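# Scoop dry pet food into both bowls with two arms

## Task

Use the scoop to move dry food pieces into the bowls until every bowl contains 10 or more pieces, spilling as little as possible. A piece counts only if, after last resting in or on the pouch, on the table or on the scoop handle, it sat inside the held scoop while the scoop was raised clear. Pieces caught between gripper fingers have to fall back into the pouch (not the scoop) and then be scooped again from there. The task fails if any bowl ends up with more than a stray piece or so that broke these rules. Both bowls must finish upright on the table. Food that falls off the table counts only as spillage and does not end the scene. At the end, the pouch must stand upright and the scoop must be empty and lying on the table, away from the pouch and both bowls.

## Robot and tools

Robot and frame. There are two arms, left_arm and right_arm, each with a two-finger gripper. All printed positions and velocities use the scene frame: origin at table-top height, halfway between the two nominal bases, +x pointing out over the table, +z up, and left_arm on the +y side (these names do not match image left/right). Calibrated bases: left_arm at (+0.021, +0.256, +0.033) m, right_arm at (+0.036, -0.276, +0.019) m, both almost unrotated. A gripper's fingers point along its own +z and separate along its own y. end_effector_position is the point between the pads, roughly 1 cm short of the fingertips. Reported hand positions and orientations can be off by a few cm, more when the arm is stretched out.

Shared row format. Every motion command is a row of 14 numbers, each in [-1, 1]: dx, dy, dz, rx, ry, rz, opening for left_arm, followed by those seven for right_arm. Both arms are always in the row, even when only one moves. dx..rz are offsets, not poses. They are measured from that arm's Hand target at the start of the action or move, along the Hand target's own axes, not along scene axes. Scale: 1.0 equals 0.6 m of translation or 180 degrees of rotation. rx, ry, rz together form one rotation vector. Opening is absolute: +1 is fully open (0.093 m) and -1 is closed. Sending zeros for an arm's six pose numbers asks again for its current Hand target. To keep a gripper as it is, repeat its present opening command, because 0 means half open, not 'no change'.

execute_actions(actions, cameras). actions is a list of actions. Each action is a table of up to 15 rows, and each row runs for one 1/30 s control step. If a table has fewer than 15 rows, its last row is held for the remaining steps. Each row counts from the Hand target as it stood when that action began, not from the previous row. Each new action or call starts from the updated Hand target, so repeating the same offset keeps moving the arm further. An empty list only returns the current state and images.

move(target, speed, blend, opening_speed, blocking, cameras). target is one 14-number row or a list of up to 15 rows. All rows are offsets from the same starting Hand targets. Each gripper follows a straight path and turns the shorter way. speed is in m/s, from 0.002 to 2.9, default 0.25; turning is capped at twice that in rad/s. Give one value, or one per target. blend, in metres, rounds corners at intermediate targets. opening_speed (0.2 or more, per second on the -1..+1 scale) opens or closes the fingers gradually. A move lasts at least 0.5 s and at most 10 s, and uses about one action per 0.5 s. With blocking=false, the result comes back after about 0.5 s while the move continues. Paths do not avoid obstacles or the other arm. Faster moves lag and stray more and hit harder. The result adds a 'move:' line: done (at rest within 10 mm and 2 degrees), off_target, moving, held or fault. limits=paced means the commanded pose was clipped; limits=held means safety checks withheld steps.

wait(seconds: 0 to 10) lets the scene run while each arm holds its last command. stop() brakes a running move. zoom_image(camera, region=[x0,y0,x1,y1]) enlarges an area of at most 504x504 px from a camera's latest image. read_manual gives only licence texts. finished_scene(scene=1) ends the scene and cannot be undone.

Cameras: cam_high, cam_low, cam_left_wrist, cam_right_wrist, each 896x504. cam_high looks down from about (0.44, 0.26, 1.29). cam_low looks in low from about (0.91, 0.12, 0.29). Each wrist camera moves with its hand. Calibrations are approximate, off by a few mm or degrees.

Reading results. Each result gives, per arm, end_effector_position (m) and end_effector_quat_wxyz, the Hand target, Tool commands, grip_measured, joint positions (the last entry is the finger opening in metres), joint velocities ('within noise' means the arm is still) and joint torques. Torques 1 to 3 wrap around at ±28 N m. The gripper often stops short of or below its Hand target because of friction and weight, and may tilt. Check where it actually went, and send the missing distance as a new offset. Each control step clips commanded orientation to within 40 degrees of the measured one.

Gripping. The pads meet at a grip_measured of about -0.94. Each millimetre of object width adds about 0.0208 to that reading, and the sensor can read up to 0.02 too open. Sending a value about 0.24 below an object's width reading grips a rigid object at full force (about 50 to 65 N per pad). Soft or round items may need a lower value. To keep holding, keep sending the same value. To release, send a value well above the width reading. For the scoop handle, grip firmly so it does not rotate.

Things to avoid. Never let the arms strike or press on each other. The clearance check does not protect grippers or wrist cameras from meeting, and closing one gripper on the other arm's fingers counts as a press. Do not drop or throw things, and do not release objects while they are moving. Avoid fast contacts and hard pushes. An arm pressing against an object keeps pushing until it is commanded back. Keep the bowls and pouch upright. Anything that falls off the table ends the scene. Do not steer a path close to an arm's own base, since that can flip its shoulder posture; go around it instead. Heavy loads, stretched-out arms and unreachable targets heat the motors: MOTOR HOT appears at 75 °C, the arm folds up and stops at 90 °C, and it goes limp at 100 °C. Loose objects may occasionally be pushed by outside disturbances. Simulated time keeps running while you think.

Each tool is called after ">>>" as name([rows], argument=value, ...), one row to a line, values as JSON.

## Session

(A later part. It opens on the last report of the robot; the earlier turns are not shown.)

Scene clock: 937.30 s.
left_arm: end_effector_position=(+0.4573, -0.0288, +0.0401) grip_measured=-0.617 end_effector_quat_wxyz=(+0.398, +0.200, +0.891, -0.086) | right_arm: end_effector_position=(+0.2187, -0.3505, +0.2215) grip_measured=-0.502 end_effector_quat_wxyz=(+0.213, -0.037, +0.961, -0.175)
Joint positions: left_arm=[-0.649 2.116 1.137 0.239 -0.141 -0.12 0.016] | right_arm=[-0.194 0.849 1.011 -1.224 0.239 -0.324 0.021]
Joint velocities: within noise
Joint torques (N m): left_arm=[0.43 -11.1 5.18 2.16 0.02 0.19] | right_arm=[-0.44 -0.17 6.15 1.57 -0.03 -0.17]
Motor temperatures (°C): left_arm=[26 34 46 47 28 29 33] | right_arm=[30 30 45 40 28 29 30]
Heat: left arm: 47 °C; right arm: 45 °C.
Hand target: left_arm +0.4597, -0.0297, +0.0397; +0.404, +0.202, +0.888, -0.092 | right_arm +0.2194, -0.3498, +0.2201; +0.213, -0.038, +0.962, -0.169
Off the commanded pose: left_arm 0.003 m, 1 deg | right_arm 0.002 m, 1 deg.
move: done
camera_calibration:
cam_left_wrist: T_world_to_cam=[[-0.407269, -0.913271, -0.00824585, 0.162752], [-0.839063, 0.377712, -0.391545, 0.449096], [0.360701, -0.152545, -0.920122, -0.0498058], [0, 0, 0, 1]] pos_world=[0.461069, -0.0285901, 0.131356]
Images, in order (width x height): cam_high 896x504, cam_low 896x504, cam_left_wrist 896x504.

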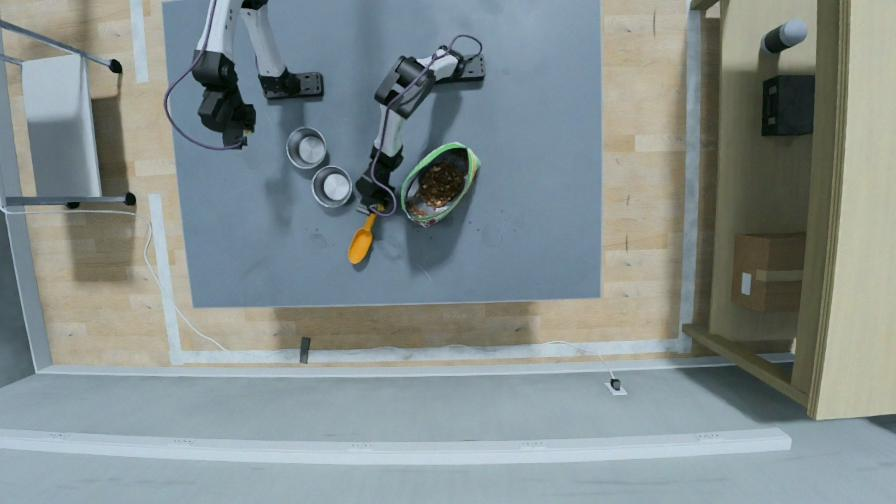

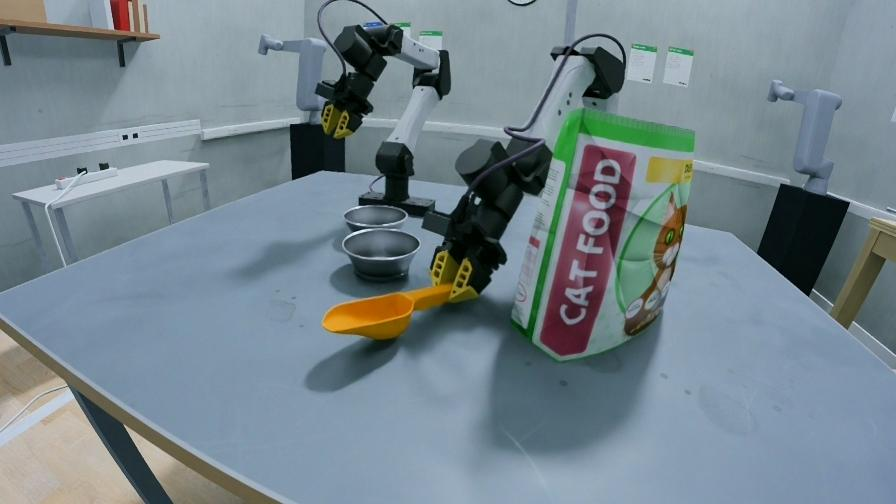

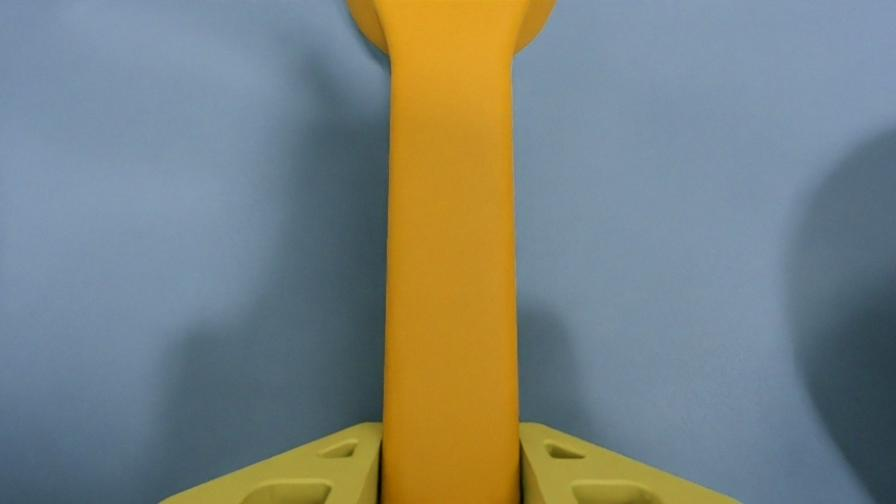

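>>> move([
  [0.0164,0,0.0143,0,0,0,-0.95,0,0,0,0,0,0,-0.5],
  [0.0164,0,0.0143,0,0,0,-0.1,0,0,0,0,0,0,-0.5],
  [0.0164,0,-0.119,0,0,0,-0.1,0,0,0,0,0,0,-0.5],
  [0.0235,-0.0008,-0.1043,0,-0.1167,0,-0.1,0,0,0,0,0,0,-0.5],
], speed=[0.05,0.1,0.12,0.15], opening_speed=0.8, cameras=["cam_high","cam_low","cam_left_wrist"])

>>> zoom_image(camera="cam_low", region=[320, 180, 580, 360])

Scene clock: 960.03 s.
left_arm: end_effector_position=(+0.4095, -0.0062, +0.0725) grip_measured=-0.102 end_effector_quat_wxyz=(+0.556, +0.181, +0.800, -0.133) | right_arm: end_effector_position=(+0.2187, -0.3505, +0.2215) grip_measured=-0.502 end_effector_quat_wxyz=(+0.213, -0.037, +0.961, -0.175)
Joint positions: left_arm=[-0.688 2.023 0.658 1.004 -0.193 -0.084 0.04] | right_arm=[-0.194 0.849 1.011 -1.224 0.239 -0.324 0.021]
Joint velocities: within noise
Joint torques (N m): left_arm=[-0.42 -8.44 3.82 2.38 -0.24 0.19] | right_arm=[-0.42 -0.14 6.12 1.56 -0.02 -0.17]
Motor temperatures (°C): left_arm=[26 40 46 50 28 29 32] | right_arm=[30 30 44 40 28 29 30]
Heat: left arm: 50 °C; right arm: 44 °C.
Hand target: left_arm +0.4086, -0.0059, +0.0703; +0.559, +0.182, +0.799, -0.127 | right_arm +0.2194, -0.3498, +0.2201; +0.213, -0.038, +0.962, -0.169
Off the commanded pose: left_arm 0.002 m, 1 deg | right_arm 0.002 m, 1 deg.
move: done
camera_calibration:
cam_left_wrist: T_world_to_cam=[[-0.419906, -0.907429, 0.0159002, 0.167743], [-0.649746, 0.288341, -0.703341, 0.357673], [0.633647, -0.305668, -0.710674, -0.127206], [0, 0, 0, 1]] pos_world=[0.383437, 0.0102007, 0.158497]
Images, in order (width x height): cam_high 896x504, cam_low 896x504, cam_left_wrist 896x504.

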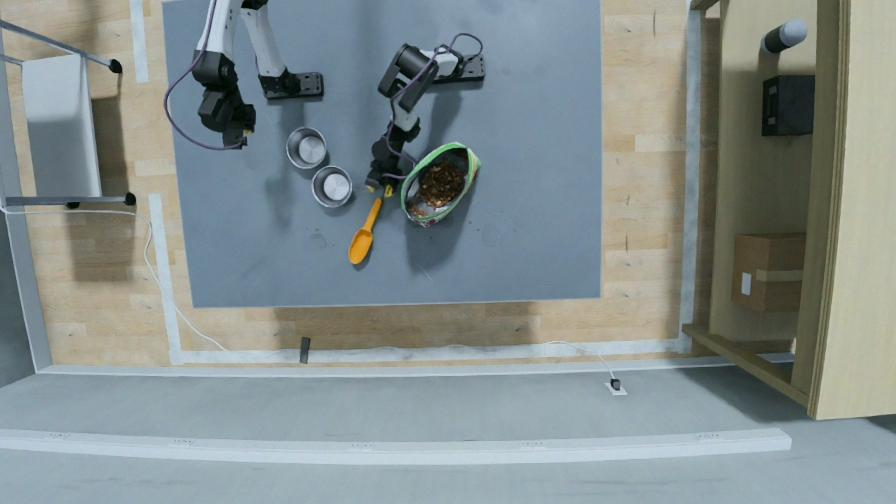

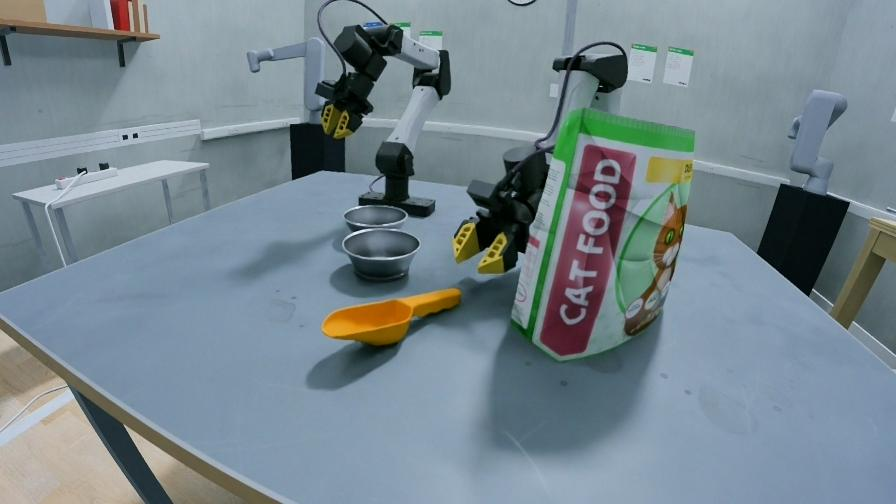

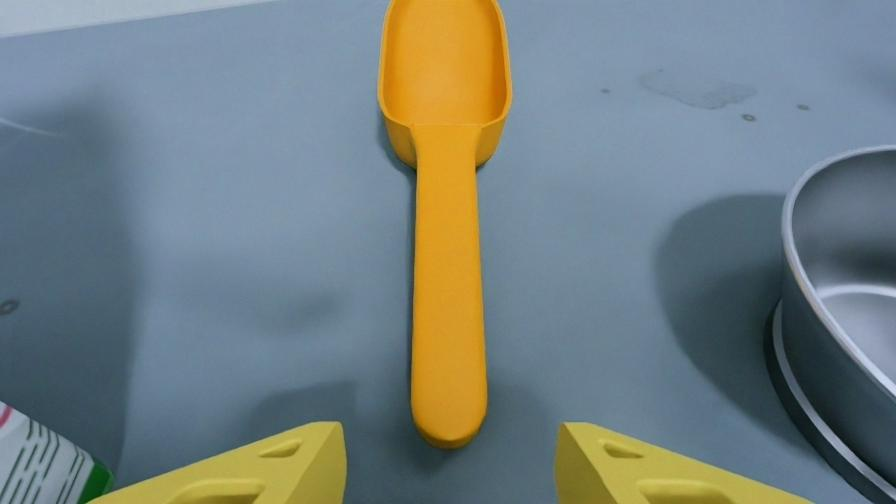

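Scaled by 1.938 from the camera's 896x504 image, which has a finer 1280x720 frame.

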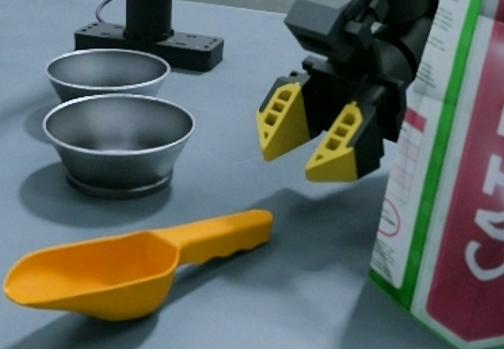

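>>> move([
  [0.0288,0.001,0.1107,0,0,0,-0.1,0,0,0,0,0,0,-0.5],
  [0.0288,0.001,0.1107,0,0,0,-0.95,0,0,0,0,0,0,-0.5],
  [-0.0965,0.001,0.065,0,0,0,-0.95,0,0,0,0,0,0,-0.5],
], speed=[0.08,0.1,0.12], opening_speed=0.8, cameras=["cam_high","cam_low","cam_left_wrist"])

>>> zoom_image(camera="cam_low", region=[280, 140, 580, 340])

Scene clock: 978.50 s.
left_arm: end_effector_position=(+0.4528, -0.0253, +0.0867) grip_measured=-0.616 end_effector_quat_wxyz=(+0.538, +0.184, +0.814, -0.116) | right_arm: end_effector_position=(+0.2187, -0.3505, +0.2215) grip_measured=-0.502 end_effector_quat_wxyz=(+0.213, -0.037, +0.961, -0.175)
Joint positions: left_arm=[-0.663 2.045 0.895 0.737 -0.186 -0.071 0.016] | right_arm=[-0.194 0.849 1.011 -1.224 0.239 -0.324 0.021]
Joint velocities: within noise
Joint torques (N m): left_arm=[0.44 -13.45 6.76 2.26 0.04 0.19] | right_arm=[-0.43 -0.13 6.12 1.57 -0.02 -0.17]
Motor temperatures (°C): left_arm=[26 40 44 51 28 29 32] | right_arm=[30 30 44 40 28 29 30]
Heat: left arm: 51 °C; right arm: 44 °C.
Hand target: left_arm +0.4597, -0.0297, +0.1110; +0.559, +0.182, +0.799, -0.127 | right_arm +0.2194, -0.3498, +0.2201; +0.213, -0.038, +0.962, -0.169
Off the commanded pose: left_arm 0.026 m, 3 deg | right_arm 0.002 m, 1 deg.
move: off_target (left_arm)
camera_calibration:
cam_left_wrist: T_world_to_cam=[[-0.407598, -0.913143, -0.00584562, 0.164598], [-0.679334, 0.307499, -0.666295, 0.411975], [0.61022, -0.26761, -0.745665, -0.13578], [0, 0, 0, 1]] pos_world=[0.429814, -0.0127161, 0.174213]
Images, in order (width x height): cam_high 896x504, cam_low 896x504, cam_left_wrist 896x504.

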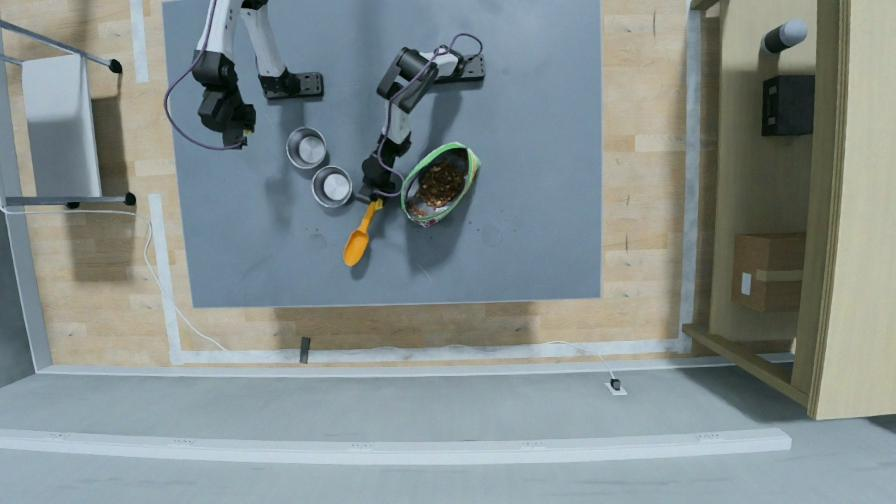

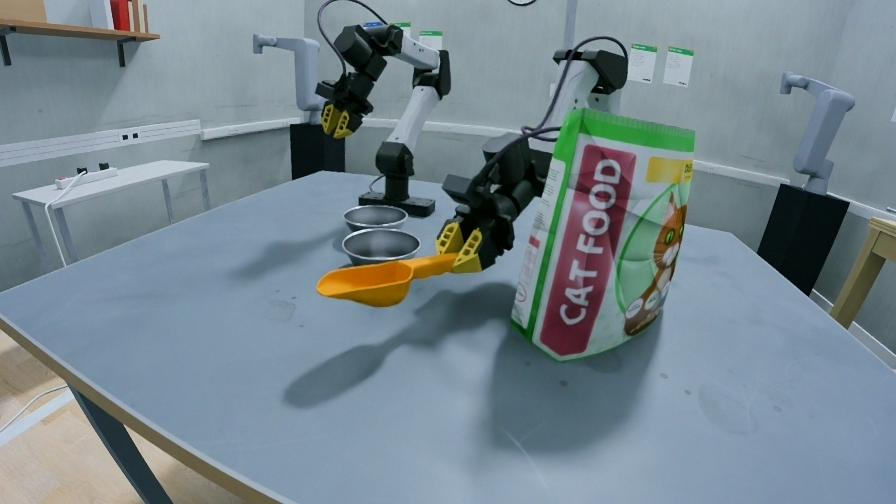

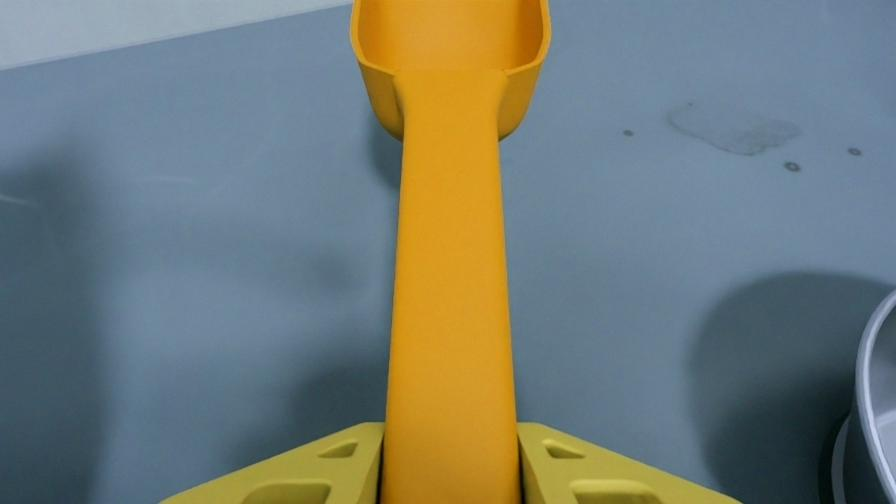

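Scaled by 1.680 from the camera's 896x504 image, which has a finer 1280x720 frame.

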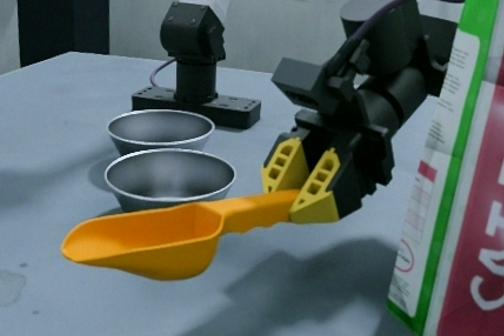

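>>> move([
  [-0.1879,0,-0.0686,0,0,0,-0.95,0,0,0,0,0,0,-0.5],
  [-0.361,0.0053,-0.489,0,0.1222,0,-0.95,0,0,0,0,0,0,-0.5],
  [-0.3108,0.3088,-0.6258,0,0.1222,0,-0.95,0,0,0,0,0,0,-0.5],
], speed=[0.3,0.3,0.25], blend=[0.04,0.03,0], cameras=["cam_high","cam_low","cam_left_wrist"])

>>> zoom_image(camera="cam_high", region=[370, 110, 510, 240])

Scene clock: 1010.47 s.
left_arm: end_effector_position=(+0.2784, +0.2632, +0.4086) grip_measured=-0.617 end_effector_quat_wxyz=(+0.386, +0.197, +0.897, -0.088) | right_arm: end_effector_position=(+0.2187, -0.3505, +0.2215) grip_measured=-0.502 end_effector_quat_wxyz=(+0.213, -0.037, +0.961, -0.175)
Joint positions: left_arm=[0.359 1.277 1.858 -1.528 0.564 0.63 0.016] | right_arm=[-0.194 0.849 1.011 -1.224 0.239 -0.324 0.021]
Joint velocities: within noise
Joint torques (N m): left_arm=[0.43 -2.44 6.78 1.49 0.46 0.19] | right_arm=[-0.42 -0.16 6.12 1.56 -0.02 -0.16]
Motor temperatures (°C): left_arm=[26 47 46 50 28 29 33] | right_arm=[30 30 44 40 28 29 30]
Heat: left arm: 50 °C; right arm: 44 °C.
Hand target: left_arm +0.2797, +0.2621, +0.4152; +0.396, +0.203, +0.891, -0.090 | right_arm +0.2194, -0.3498, +0.2201; +0.213, -0.038, +0.962, -0.169
Off the commanded pose: left_arm 0.007 m, 1 deg | right_arm 0.002 m, 1 deg.
move: done
camera_calibration:
cam_left_wrist: T_world_to_cam=[[-0.404391, -0.914579, 0.00355213, 0.354399], [-0.850414, 0.374585, -0.369436, 0.327898], [0.336548, -0.152417, -0.92925, 0.408807], [0, 0, 0, 1]] pos_world=[0.284581, 0.26361, 0.499762]
Images, in order (width x height): cam_high 896x504, cam_low 896x504, cam_left_wrist 896x504.

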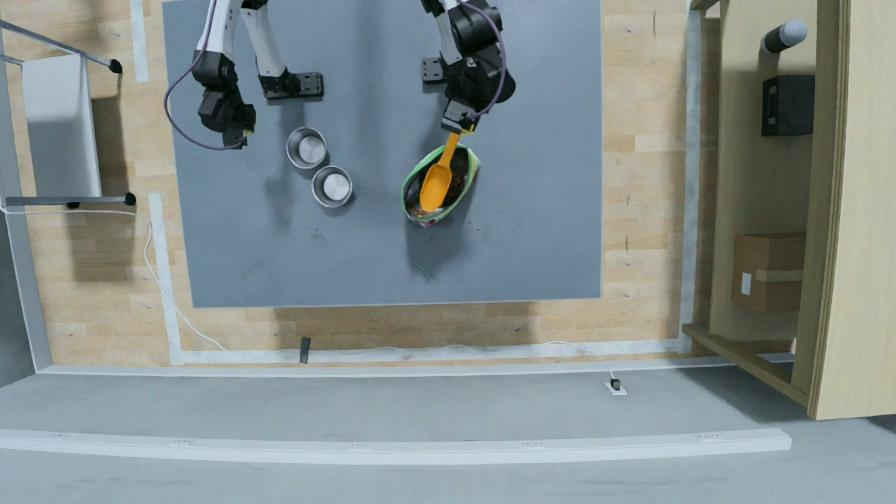

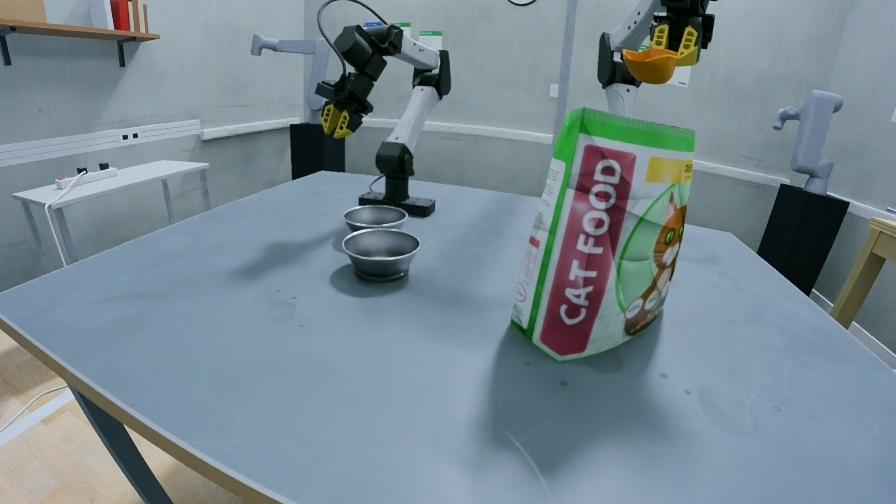

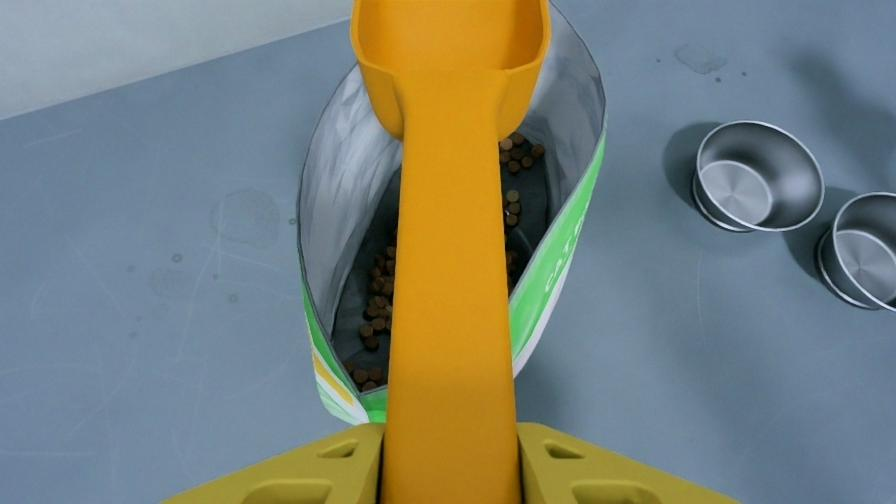

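Scaled by 3.600 from the camera's 896x504 image, which has a finer 1280x720 frame.

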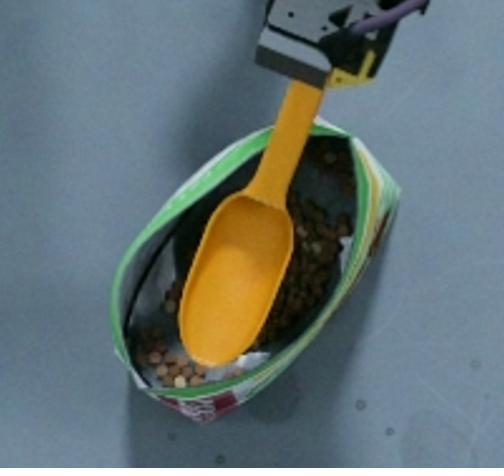

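>>> move([
  [0.0283,0,0.093,0,0.0556,0,-0.95,0,0,0,0,0,0,-0.5],
  [0.0678,0,0.1735,0,0.1167,0,-0.95,0,0,0,0,0,0,-0.5],
], speed=0.12, blend=[0.02,0], cameras=["cam_high","cam_low","cam_left_wrist"])

>>> zoom_image(camera="cam_high", region=[370, 110, 510, 240])

Scene clock: 1023.77 s.
left_arm: end_effector_position=(+0.3204, +0.2399, +0.3155) grip_measured=-0.617 end_effector_quat_wxyz=(+0.221, +0.217, +0.949, -0.057) | right_arm: end_effector_position=(+0.2187, -0.3505, +0.2215) grip_measured=-0.502 end_effector_quat_wxyz=(+0.213, -0.037, +0.961, -0.175)
Joint positions: left_arm=[0.053 1.444 1.724 -1.453 0.238 0.481 0.016] | right_arm=[-0.194 0.849 1.011 -1.224 0.239 -0.324 0.021]
Joint velocities: within noise
Joint torques (N m): left_arm=[-0.38 -5.35 5.27 1.38 0.01 0.03] | right_arm=[-0.4 -0.12 6.09 1.57 -0.02 -0.16]
Motor temperatures (°C): left_arm=[26 42 45 48 28 29 33] | right_arm=[30 30 44 40 28 29 30]
Heat: left arm: 48 °C; right arm: 44 °C.
Hand target: left_arm +0.3248, +0.2405, +0.3153; +0.227, +0.216, +0.948, -0.051 | right_arm +0.2194, -0.3498, +0.2201; +0.213, -0.038, +0.962, -0.169
Off the commanded pose: left_arm 0.004 m, 1 deg | right_arm 0.002 m, 1 deg.
move: done
camera_calibration:
cam_left_wrist: T_world_to_cam=[[-0.423011, -0.906117, 0.00366245, 0.354303], [-0.905883, 0.422801, -0.024821, 0.235383], [0.0209423, -0.0138173, -0.999685, 0.394618], [0, 0, 0, 1]] pos_world=[0.354839, 0.226972, 0.399038]
Images, in order (width x height): cam_high 896x504, cam_low 896x504, cam_left_wrist 896x504.

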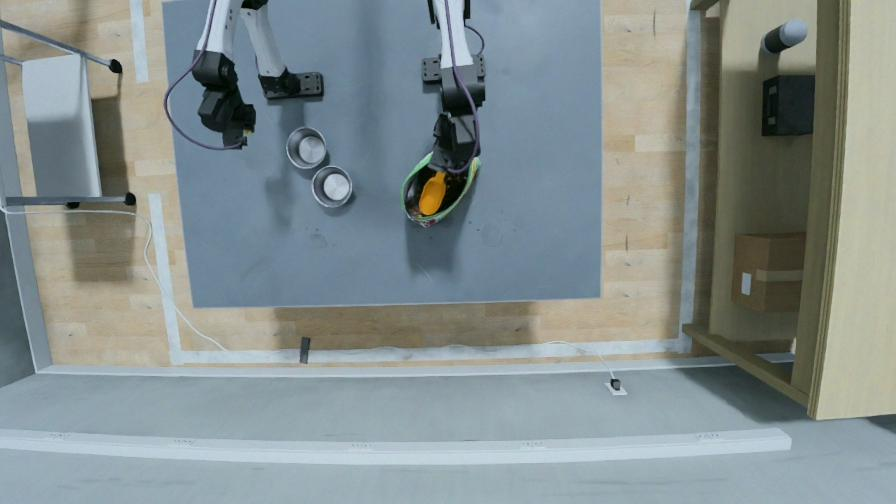

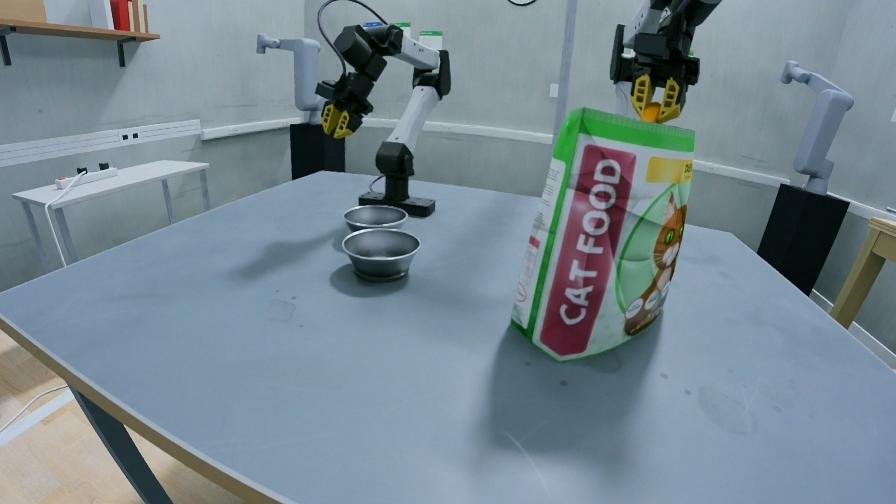

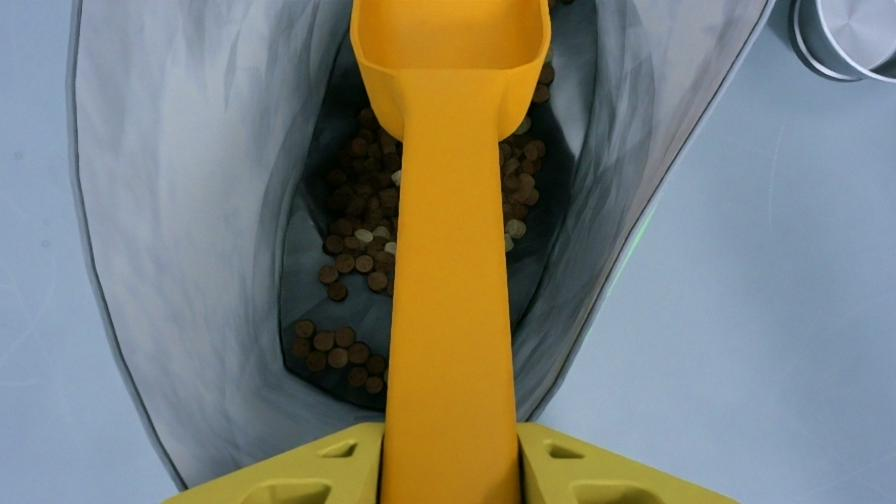

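Scaled by 3.600 from the camera's 896x504 image, which has a finer 1280x720 frame.

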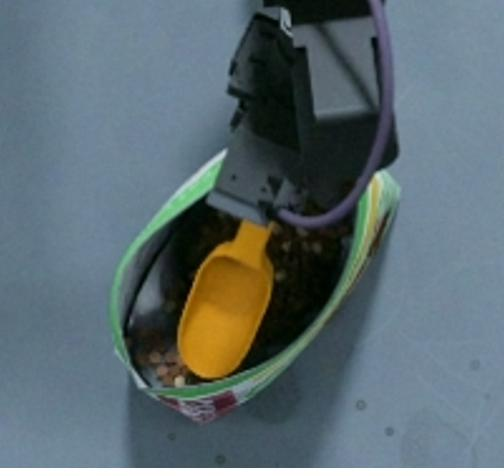

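>>> move([
  [0.023,0,0.0818,0,0.0944,0,-0.95,0,0,0,0,0,0,-0.5],
  [0.0533,0,0.1412,0,0.1389,0,-0.95,0,0,0,0,0,0,-0.5],
], speed=0.1, blend=[0.02,0], cameras=["cam_high","cam_low","cam_left_wrist"])

>>> zoom_image(camera="cam_high", region=[370, 110, 510, 240])

Scene clock: 1059.97 s.
left_arm: end_effector_position=(+0.3419, +0.2376, +0.2441) grip_measured=-0.617 end_effector_quat_wxyz=(+0.062, +0.225, +0.972, +0.001) | right_arm: end_effector_position=(+0.2187, -0.3505, +0.2215) grip_measured=-0.502 end_effector_quat_wxyz=(+0.213, -0.037, +0.961, -0.175)
Joint positions: left_arm=[-0.073 1.692 1.756 -1.514 0.02 0.407 0.016] | right_arm=[-0.194 0.849 1.011 -1.224 0.239 -0.324 0.021]
Joint velocities: within noise
Joint torques (N m): left_arm=[-0.72 -4.89 3.54 0.33 -0.1 -0.05] | right_arm=[-0.43 -0.13 6.12 1.56 -0.01 -0.16]
Motor temperatures (°C): left_arm=[26 38 44 47 28 29 33] | right_arm=[30 30 44 40 28 29 30]
Heat: left arm: 47 °C; right arm: 44 °C.
Hand target: left_arm +0.3337, +0.2363, +0.2254; +0.016, +0.222, +0.975, -0.004 | right_arm +0.2194, -0.3498, +0.2201; +0.213, -0.038, +0.962, -0.169
Off the commanded pose: left_arm 0.021 m, 5 deg | right_arm 0.002 m, 1 deg.
move: off_target (left_arm)
camera_calibration:
cam_left_wrist: T_world_to_cam=[[-0.426147, -0.903581, -0.0440478, 0.373694], [-0.865406, 0.39299, 0.310855, 0.165483], [-0.263573, 0.170589, -0.949436, 0.36405], [0, 0, 0, 1]] pos_world=[0.398412, 0.210527, 0.310661]
Images, in order (width x height): cam_high 896x504, cam_low 896x504, cam_left_wrist 896x504.

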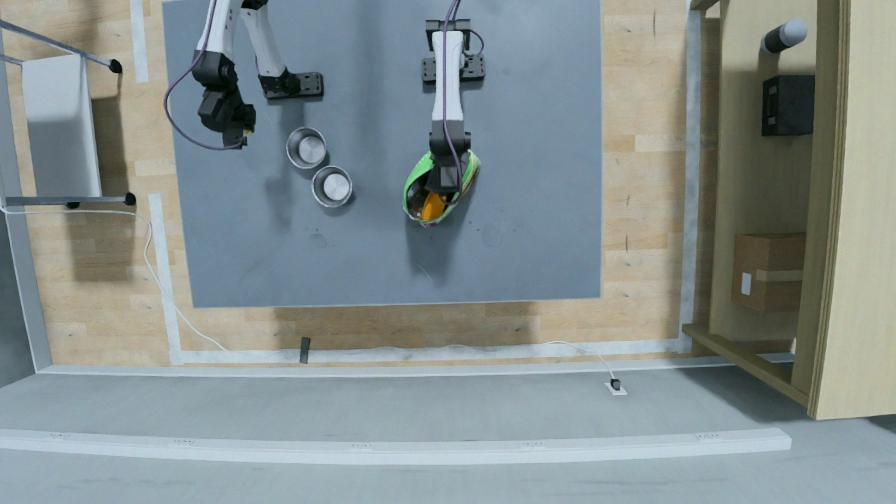

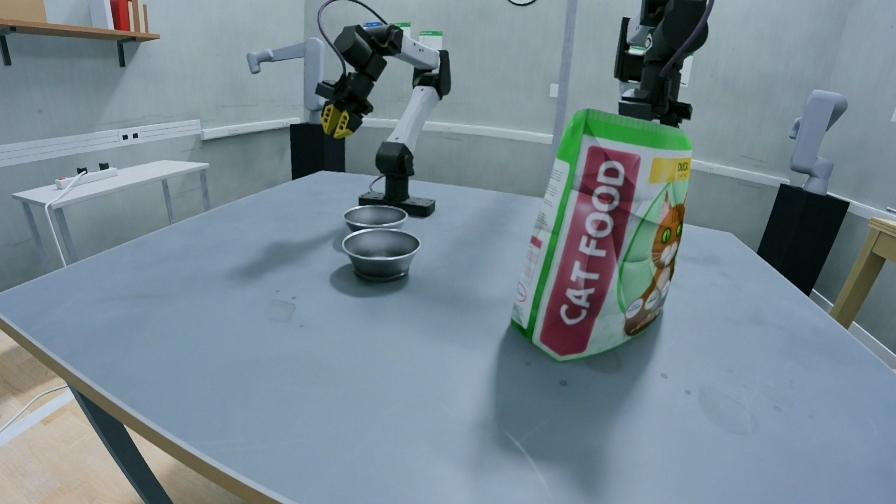

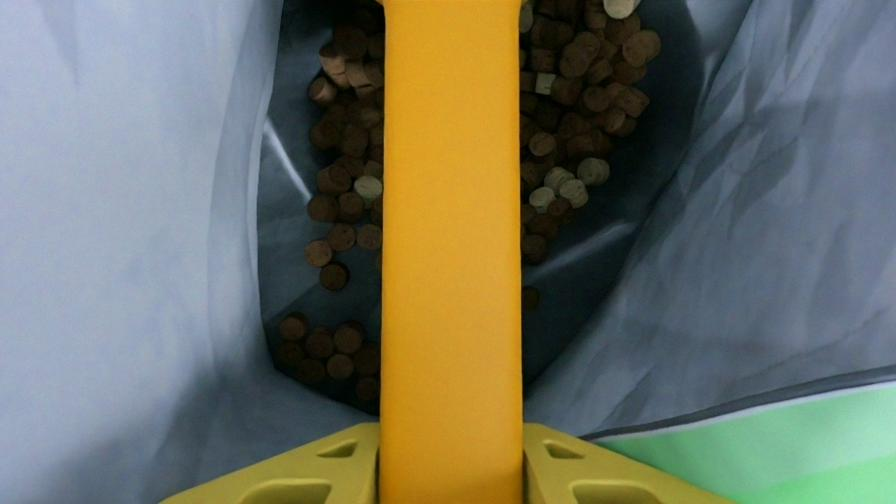

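Scaled by 3.600 from the camera's 896x504 image, which has a finer 1280x720 frame.

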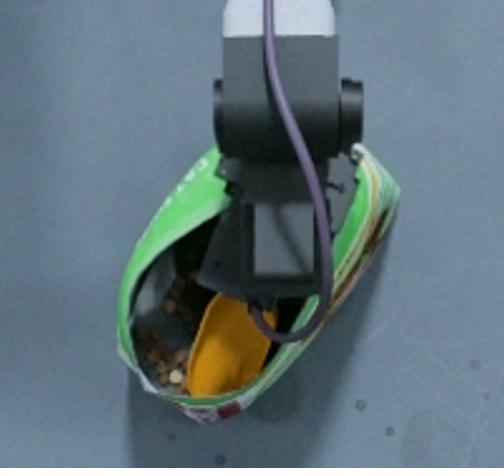

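>>> zoom_image(camera="cam_high", region=[395, 165, 475, 235])

>>> zoom_image(camera="cam_low", region=[500, 60, 740, 380])

Scaled by 6.300 from the camera's 896x504 image, which has a finer 1280x720 frame.

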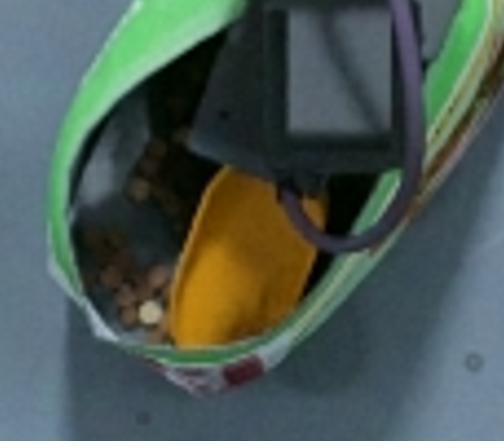

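Scaled by 1.575 from the camera's 896x504 image, which has a finer 1280x720 frame.

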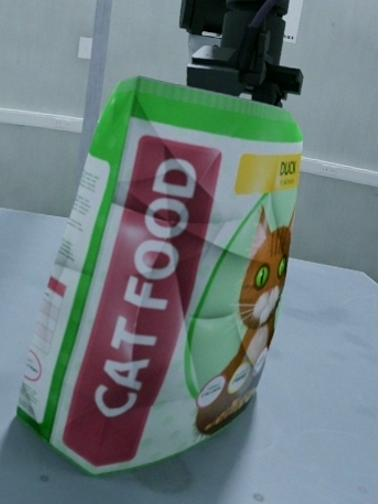

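>>> move([
  [0.0533,0,-0.152,0,-0.0556,0,-0.95,0,0,0,0,0,0,-0.5],
  [0.0755,0,-0.2277,0,-0.1833,0,-0.95,0,0,0,0,0,0,-0.5],
  [0.0972,0,-0.3202,0,-0.2556,0,-0.95,0,0,0,0,0,0,-0.5],
], speed=0.15, blend=[0.02,0.02,0])

>>> zoom_image(camera="cam_high", region=[370, 110, 510, 240])

Scene clock: 1116.10 s.
left_arm: end_effector_position=(+0.2765, +0.2664, +0.4050) grip_measured=-0.617 end_effector_quat_wxyz=(+0.378, +0.195, +0.900, -0.094) | right_arm: end_effector_position=(+0.2187, -0.3505, +0.2215) grip_measured=-0.502 end_effector_quat_wxyz=(+0.213, -0.037, +0.961, -0.175)
Joint positions: left_arm=[0.382 1.287 1.86 -1.554 0.578 0.654 0.016] | right_arm=[-0.194 0.849 1.011 -1.224 0.239 -0.324 0.021]
Joint velocities: within noise
Joint torques (N m): left_arm=[0.43 -3.95 6.65 1.5 0.49 0.2] | right_arm=[-0.43 -0.1 6.13 1.56 -0.02 -0.15]
Motor temperatures (°C): left_arm=[26 36 43 42 28 29 33] | right_arm=[30 29 44 40 28 29 30]
Heat: left arm: 43 °C; right arm: 44 °C.
Hand target: left_arm +0.2753, +0.2642, +0.4154; +0.396, +0.203, +0.891, -0.090 | right_arm +0.2194, -0.3498, +0.2201; +0.213, -0.038, +0.962, -0.169
Off the commanded pose: left_arm 0.011 m, 2 deg | right_arm 0.002 m, 1 deg.
move: off_target (left_arm)
camera_calibration:
cam_left_wrist: T_world_to_cam=[[-0.404809, -0.914217, 0.0183495, 0.350594], [-0.857189, 0.372418, -0.355712, 0.32057], [0.318364, -0.159725, -0.934415, 0.41561], [0, 0, 0, 1]] pos_world=[0.284398, 0.267516, 0.49595]
cam_right_wrist: T_world_to_cam=[[-0.07077, -0.928006, 0.365781, -0.390097], [-0.997375, 0.0714633, -0.0116621, 0.284067], [-0.0153174, -0.365646, -0.930628, 0.159022], [0, 0, 0, 1]] pos_world=[0.25815, -0.324167, 0.293994]

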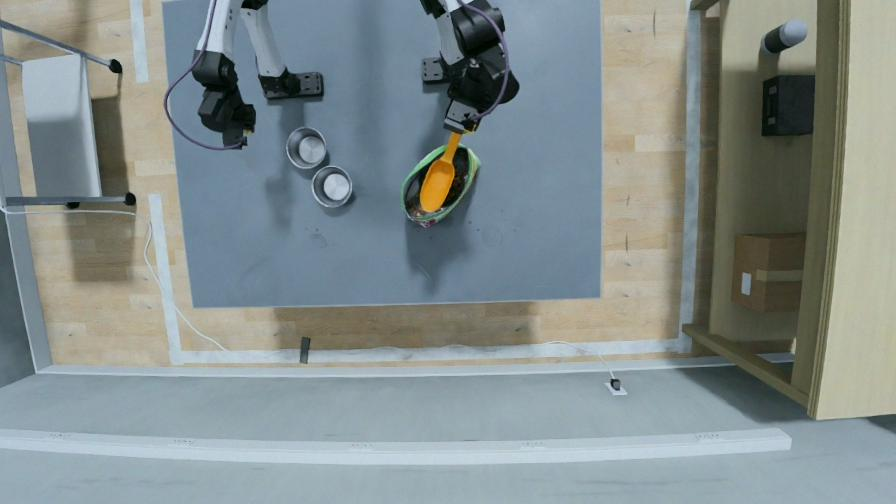

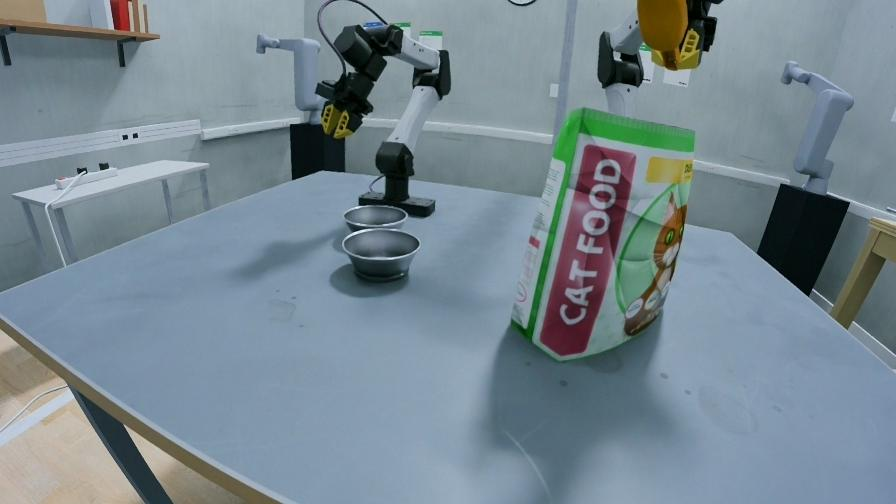

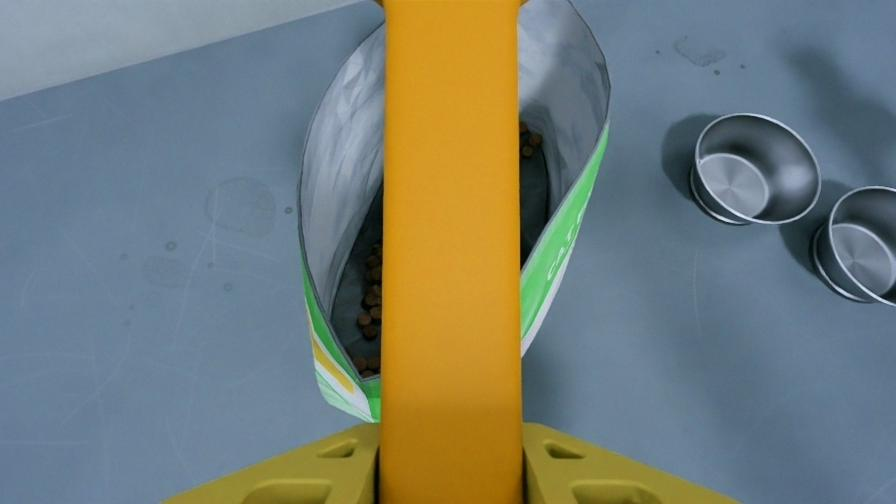

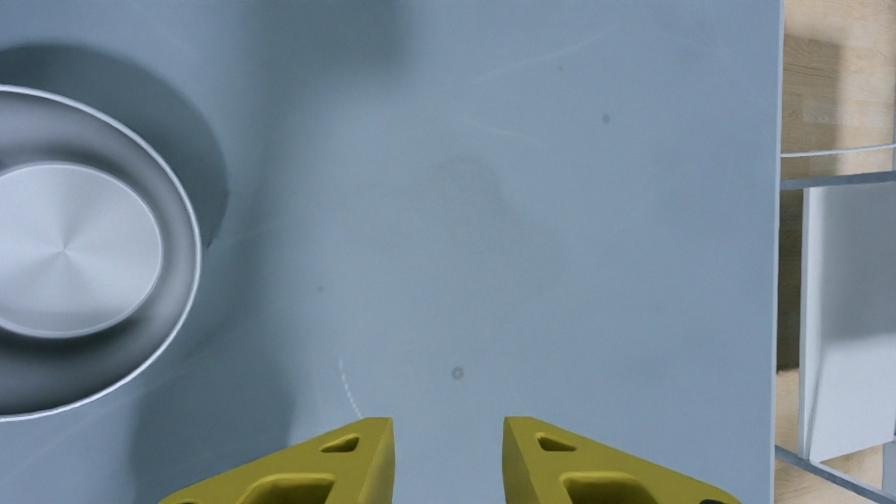

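Scaled by 3.600 from the camera's 896x504 image, which has a finer 1280x720 frame.

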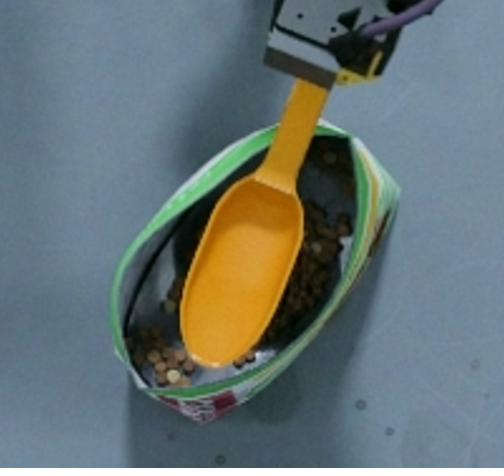

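>>> move([
  [-0.1038,-0.3028,0.1147,0,0,0,-0.95,0,0,0,0,0,0,-0.5],
  [0.1117,-0.3088,0.759,0,0.0167,0,-0.95,0,0,0,0,0,0,-0.5],
], speed=[0.3,0.3], blend=[0.05,0], cameras=["cam_low","cam_left_wrist"])

>>> zoom_image(camera="cam_low", region=[320, 180, 580, 360])

Scene clock: 1138.20 s.
left_arm: end_effector_position=(+0.4490, -0.0228, +0.0519) grip_measured=-0.617 end_effector_quat_wxyz=(+0.356, +0.205, +0.909, -0.074) | right_arm: end_effector_position=(+0.2187, -0.3505, +0.2215) grip_measured=-0.502 end_effector_quat_wxyz=(+0.213, -0.037, +0.961, -0.175)
Joint positions: left_arm=[-0.646 2.066 1.195 0.034 -0.131 -0.126 0.016] | right_arm=[-0.194 0.849 1.011 -1.224 0.239 -0.324 0.021]
Joint velocities: within noise
Joint torques (N m): left_arm=[0.42 -10.84 7.9 2 0.01 0.18] | right_arm=[-0.44 -0.17 6.11 1.56 -0.02 -0.16]
Motor temperatures (°C): left_arm=[26 35 44 44 28 29 33] | right_arm=[30 29 44 40 28 29 30]
Heat: left arm: 44 °C; right arm: 44 °C.
Hand target: left_arm +0.4594, -0.0296, +0.0604; +0.372, +0.205, +0.901, -0.085 | right_arm +0.2194, -0.3498, +0.2201; +0.213, -0.038, +0.962, -0.169
Off the commanded pose: left_arm 0.015 m, 2 deg | right_arm 0.002 m, 1 deg.
move: off_target (left_arm)
camera_calibration:
cam_left_wrist: T_world_to_cam=[[-0.407878, -0.912901, -0.0157098, 0.165691], [-0.868068, 0.393065, -0.303246, 0.453277], [0.283008, -0.11005, -0.952783, 0.00254728], [0, 0, 0, 1]] pos_world=[0.460336, -0.0266273, 0.142484]
Images, in order (width x height): cam_low 896x504, cam_left_wrist 896x504.

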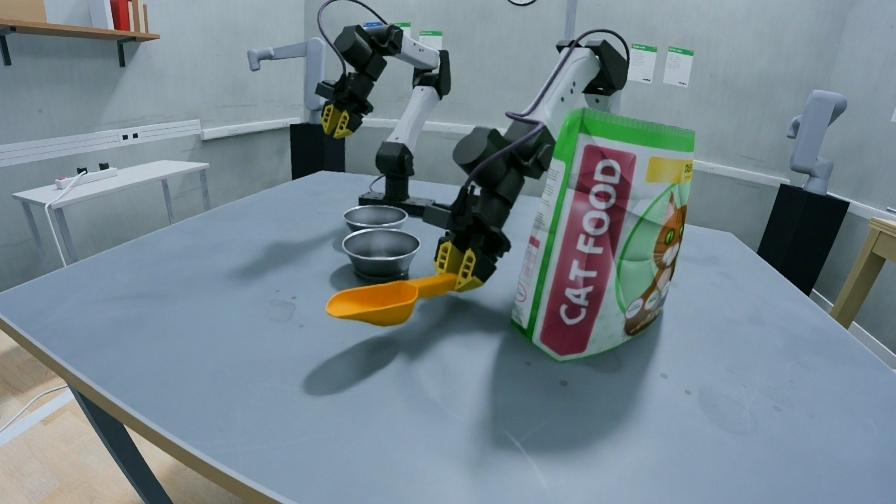

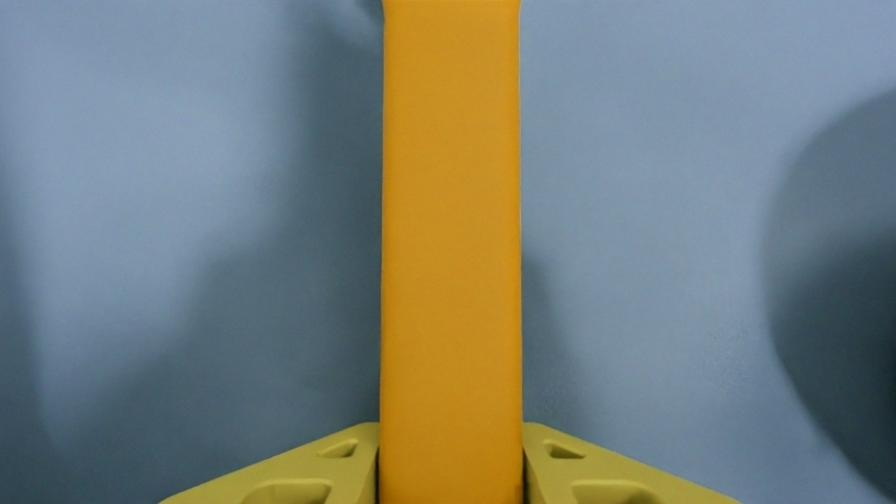

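Scaled by 1.938 from the camera's 896x504 image, which has a finer 1280x720 frame.

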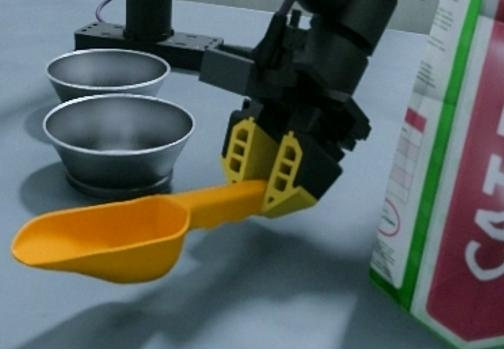

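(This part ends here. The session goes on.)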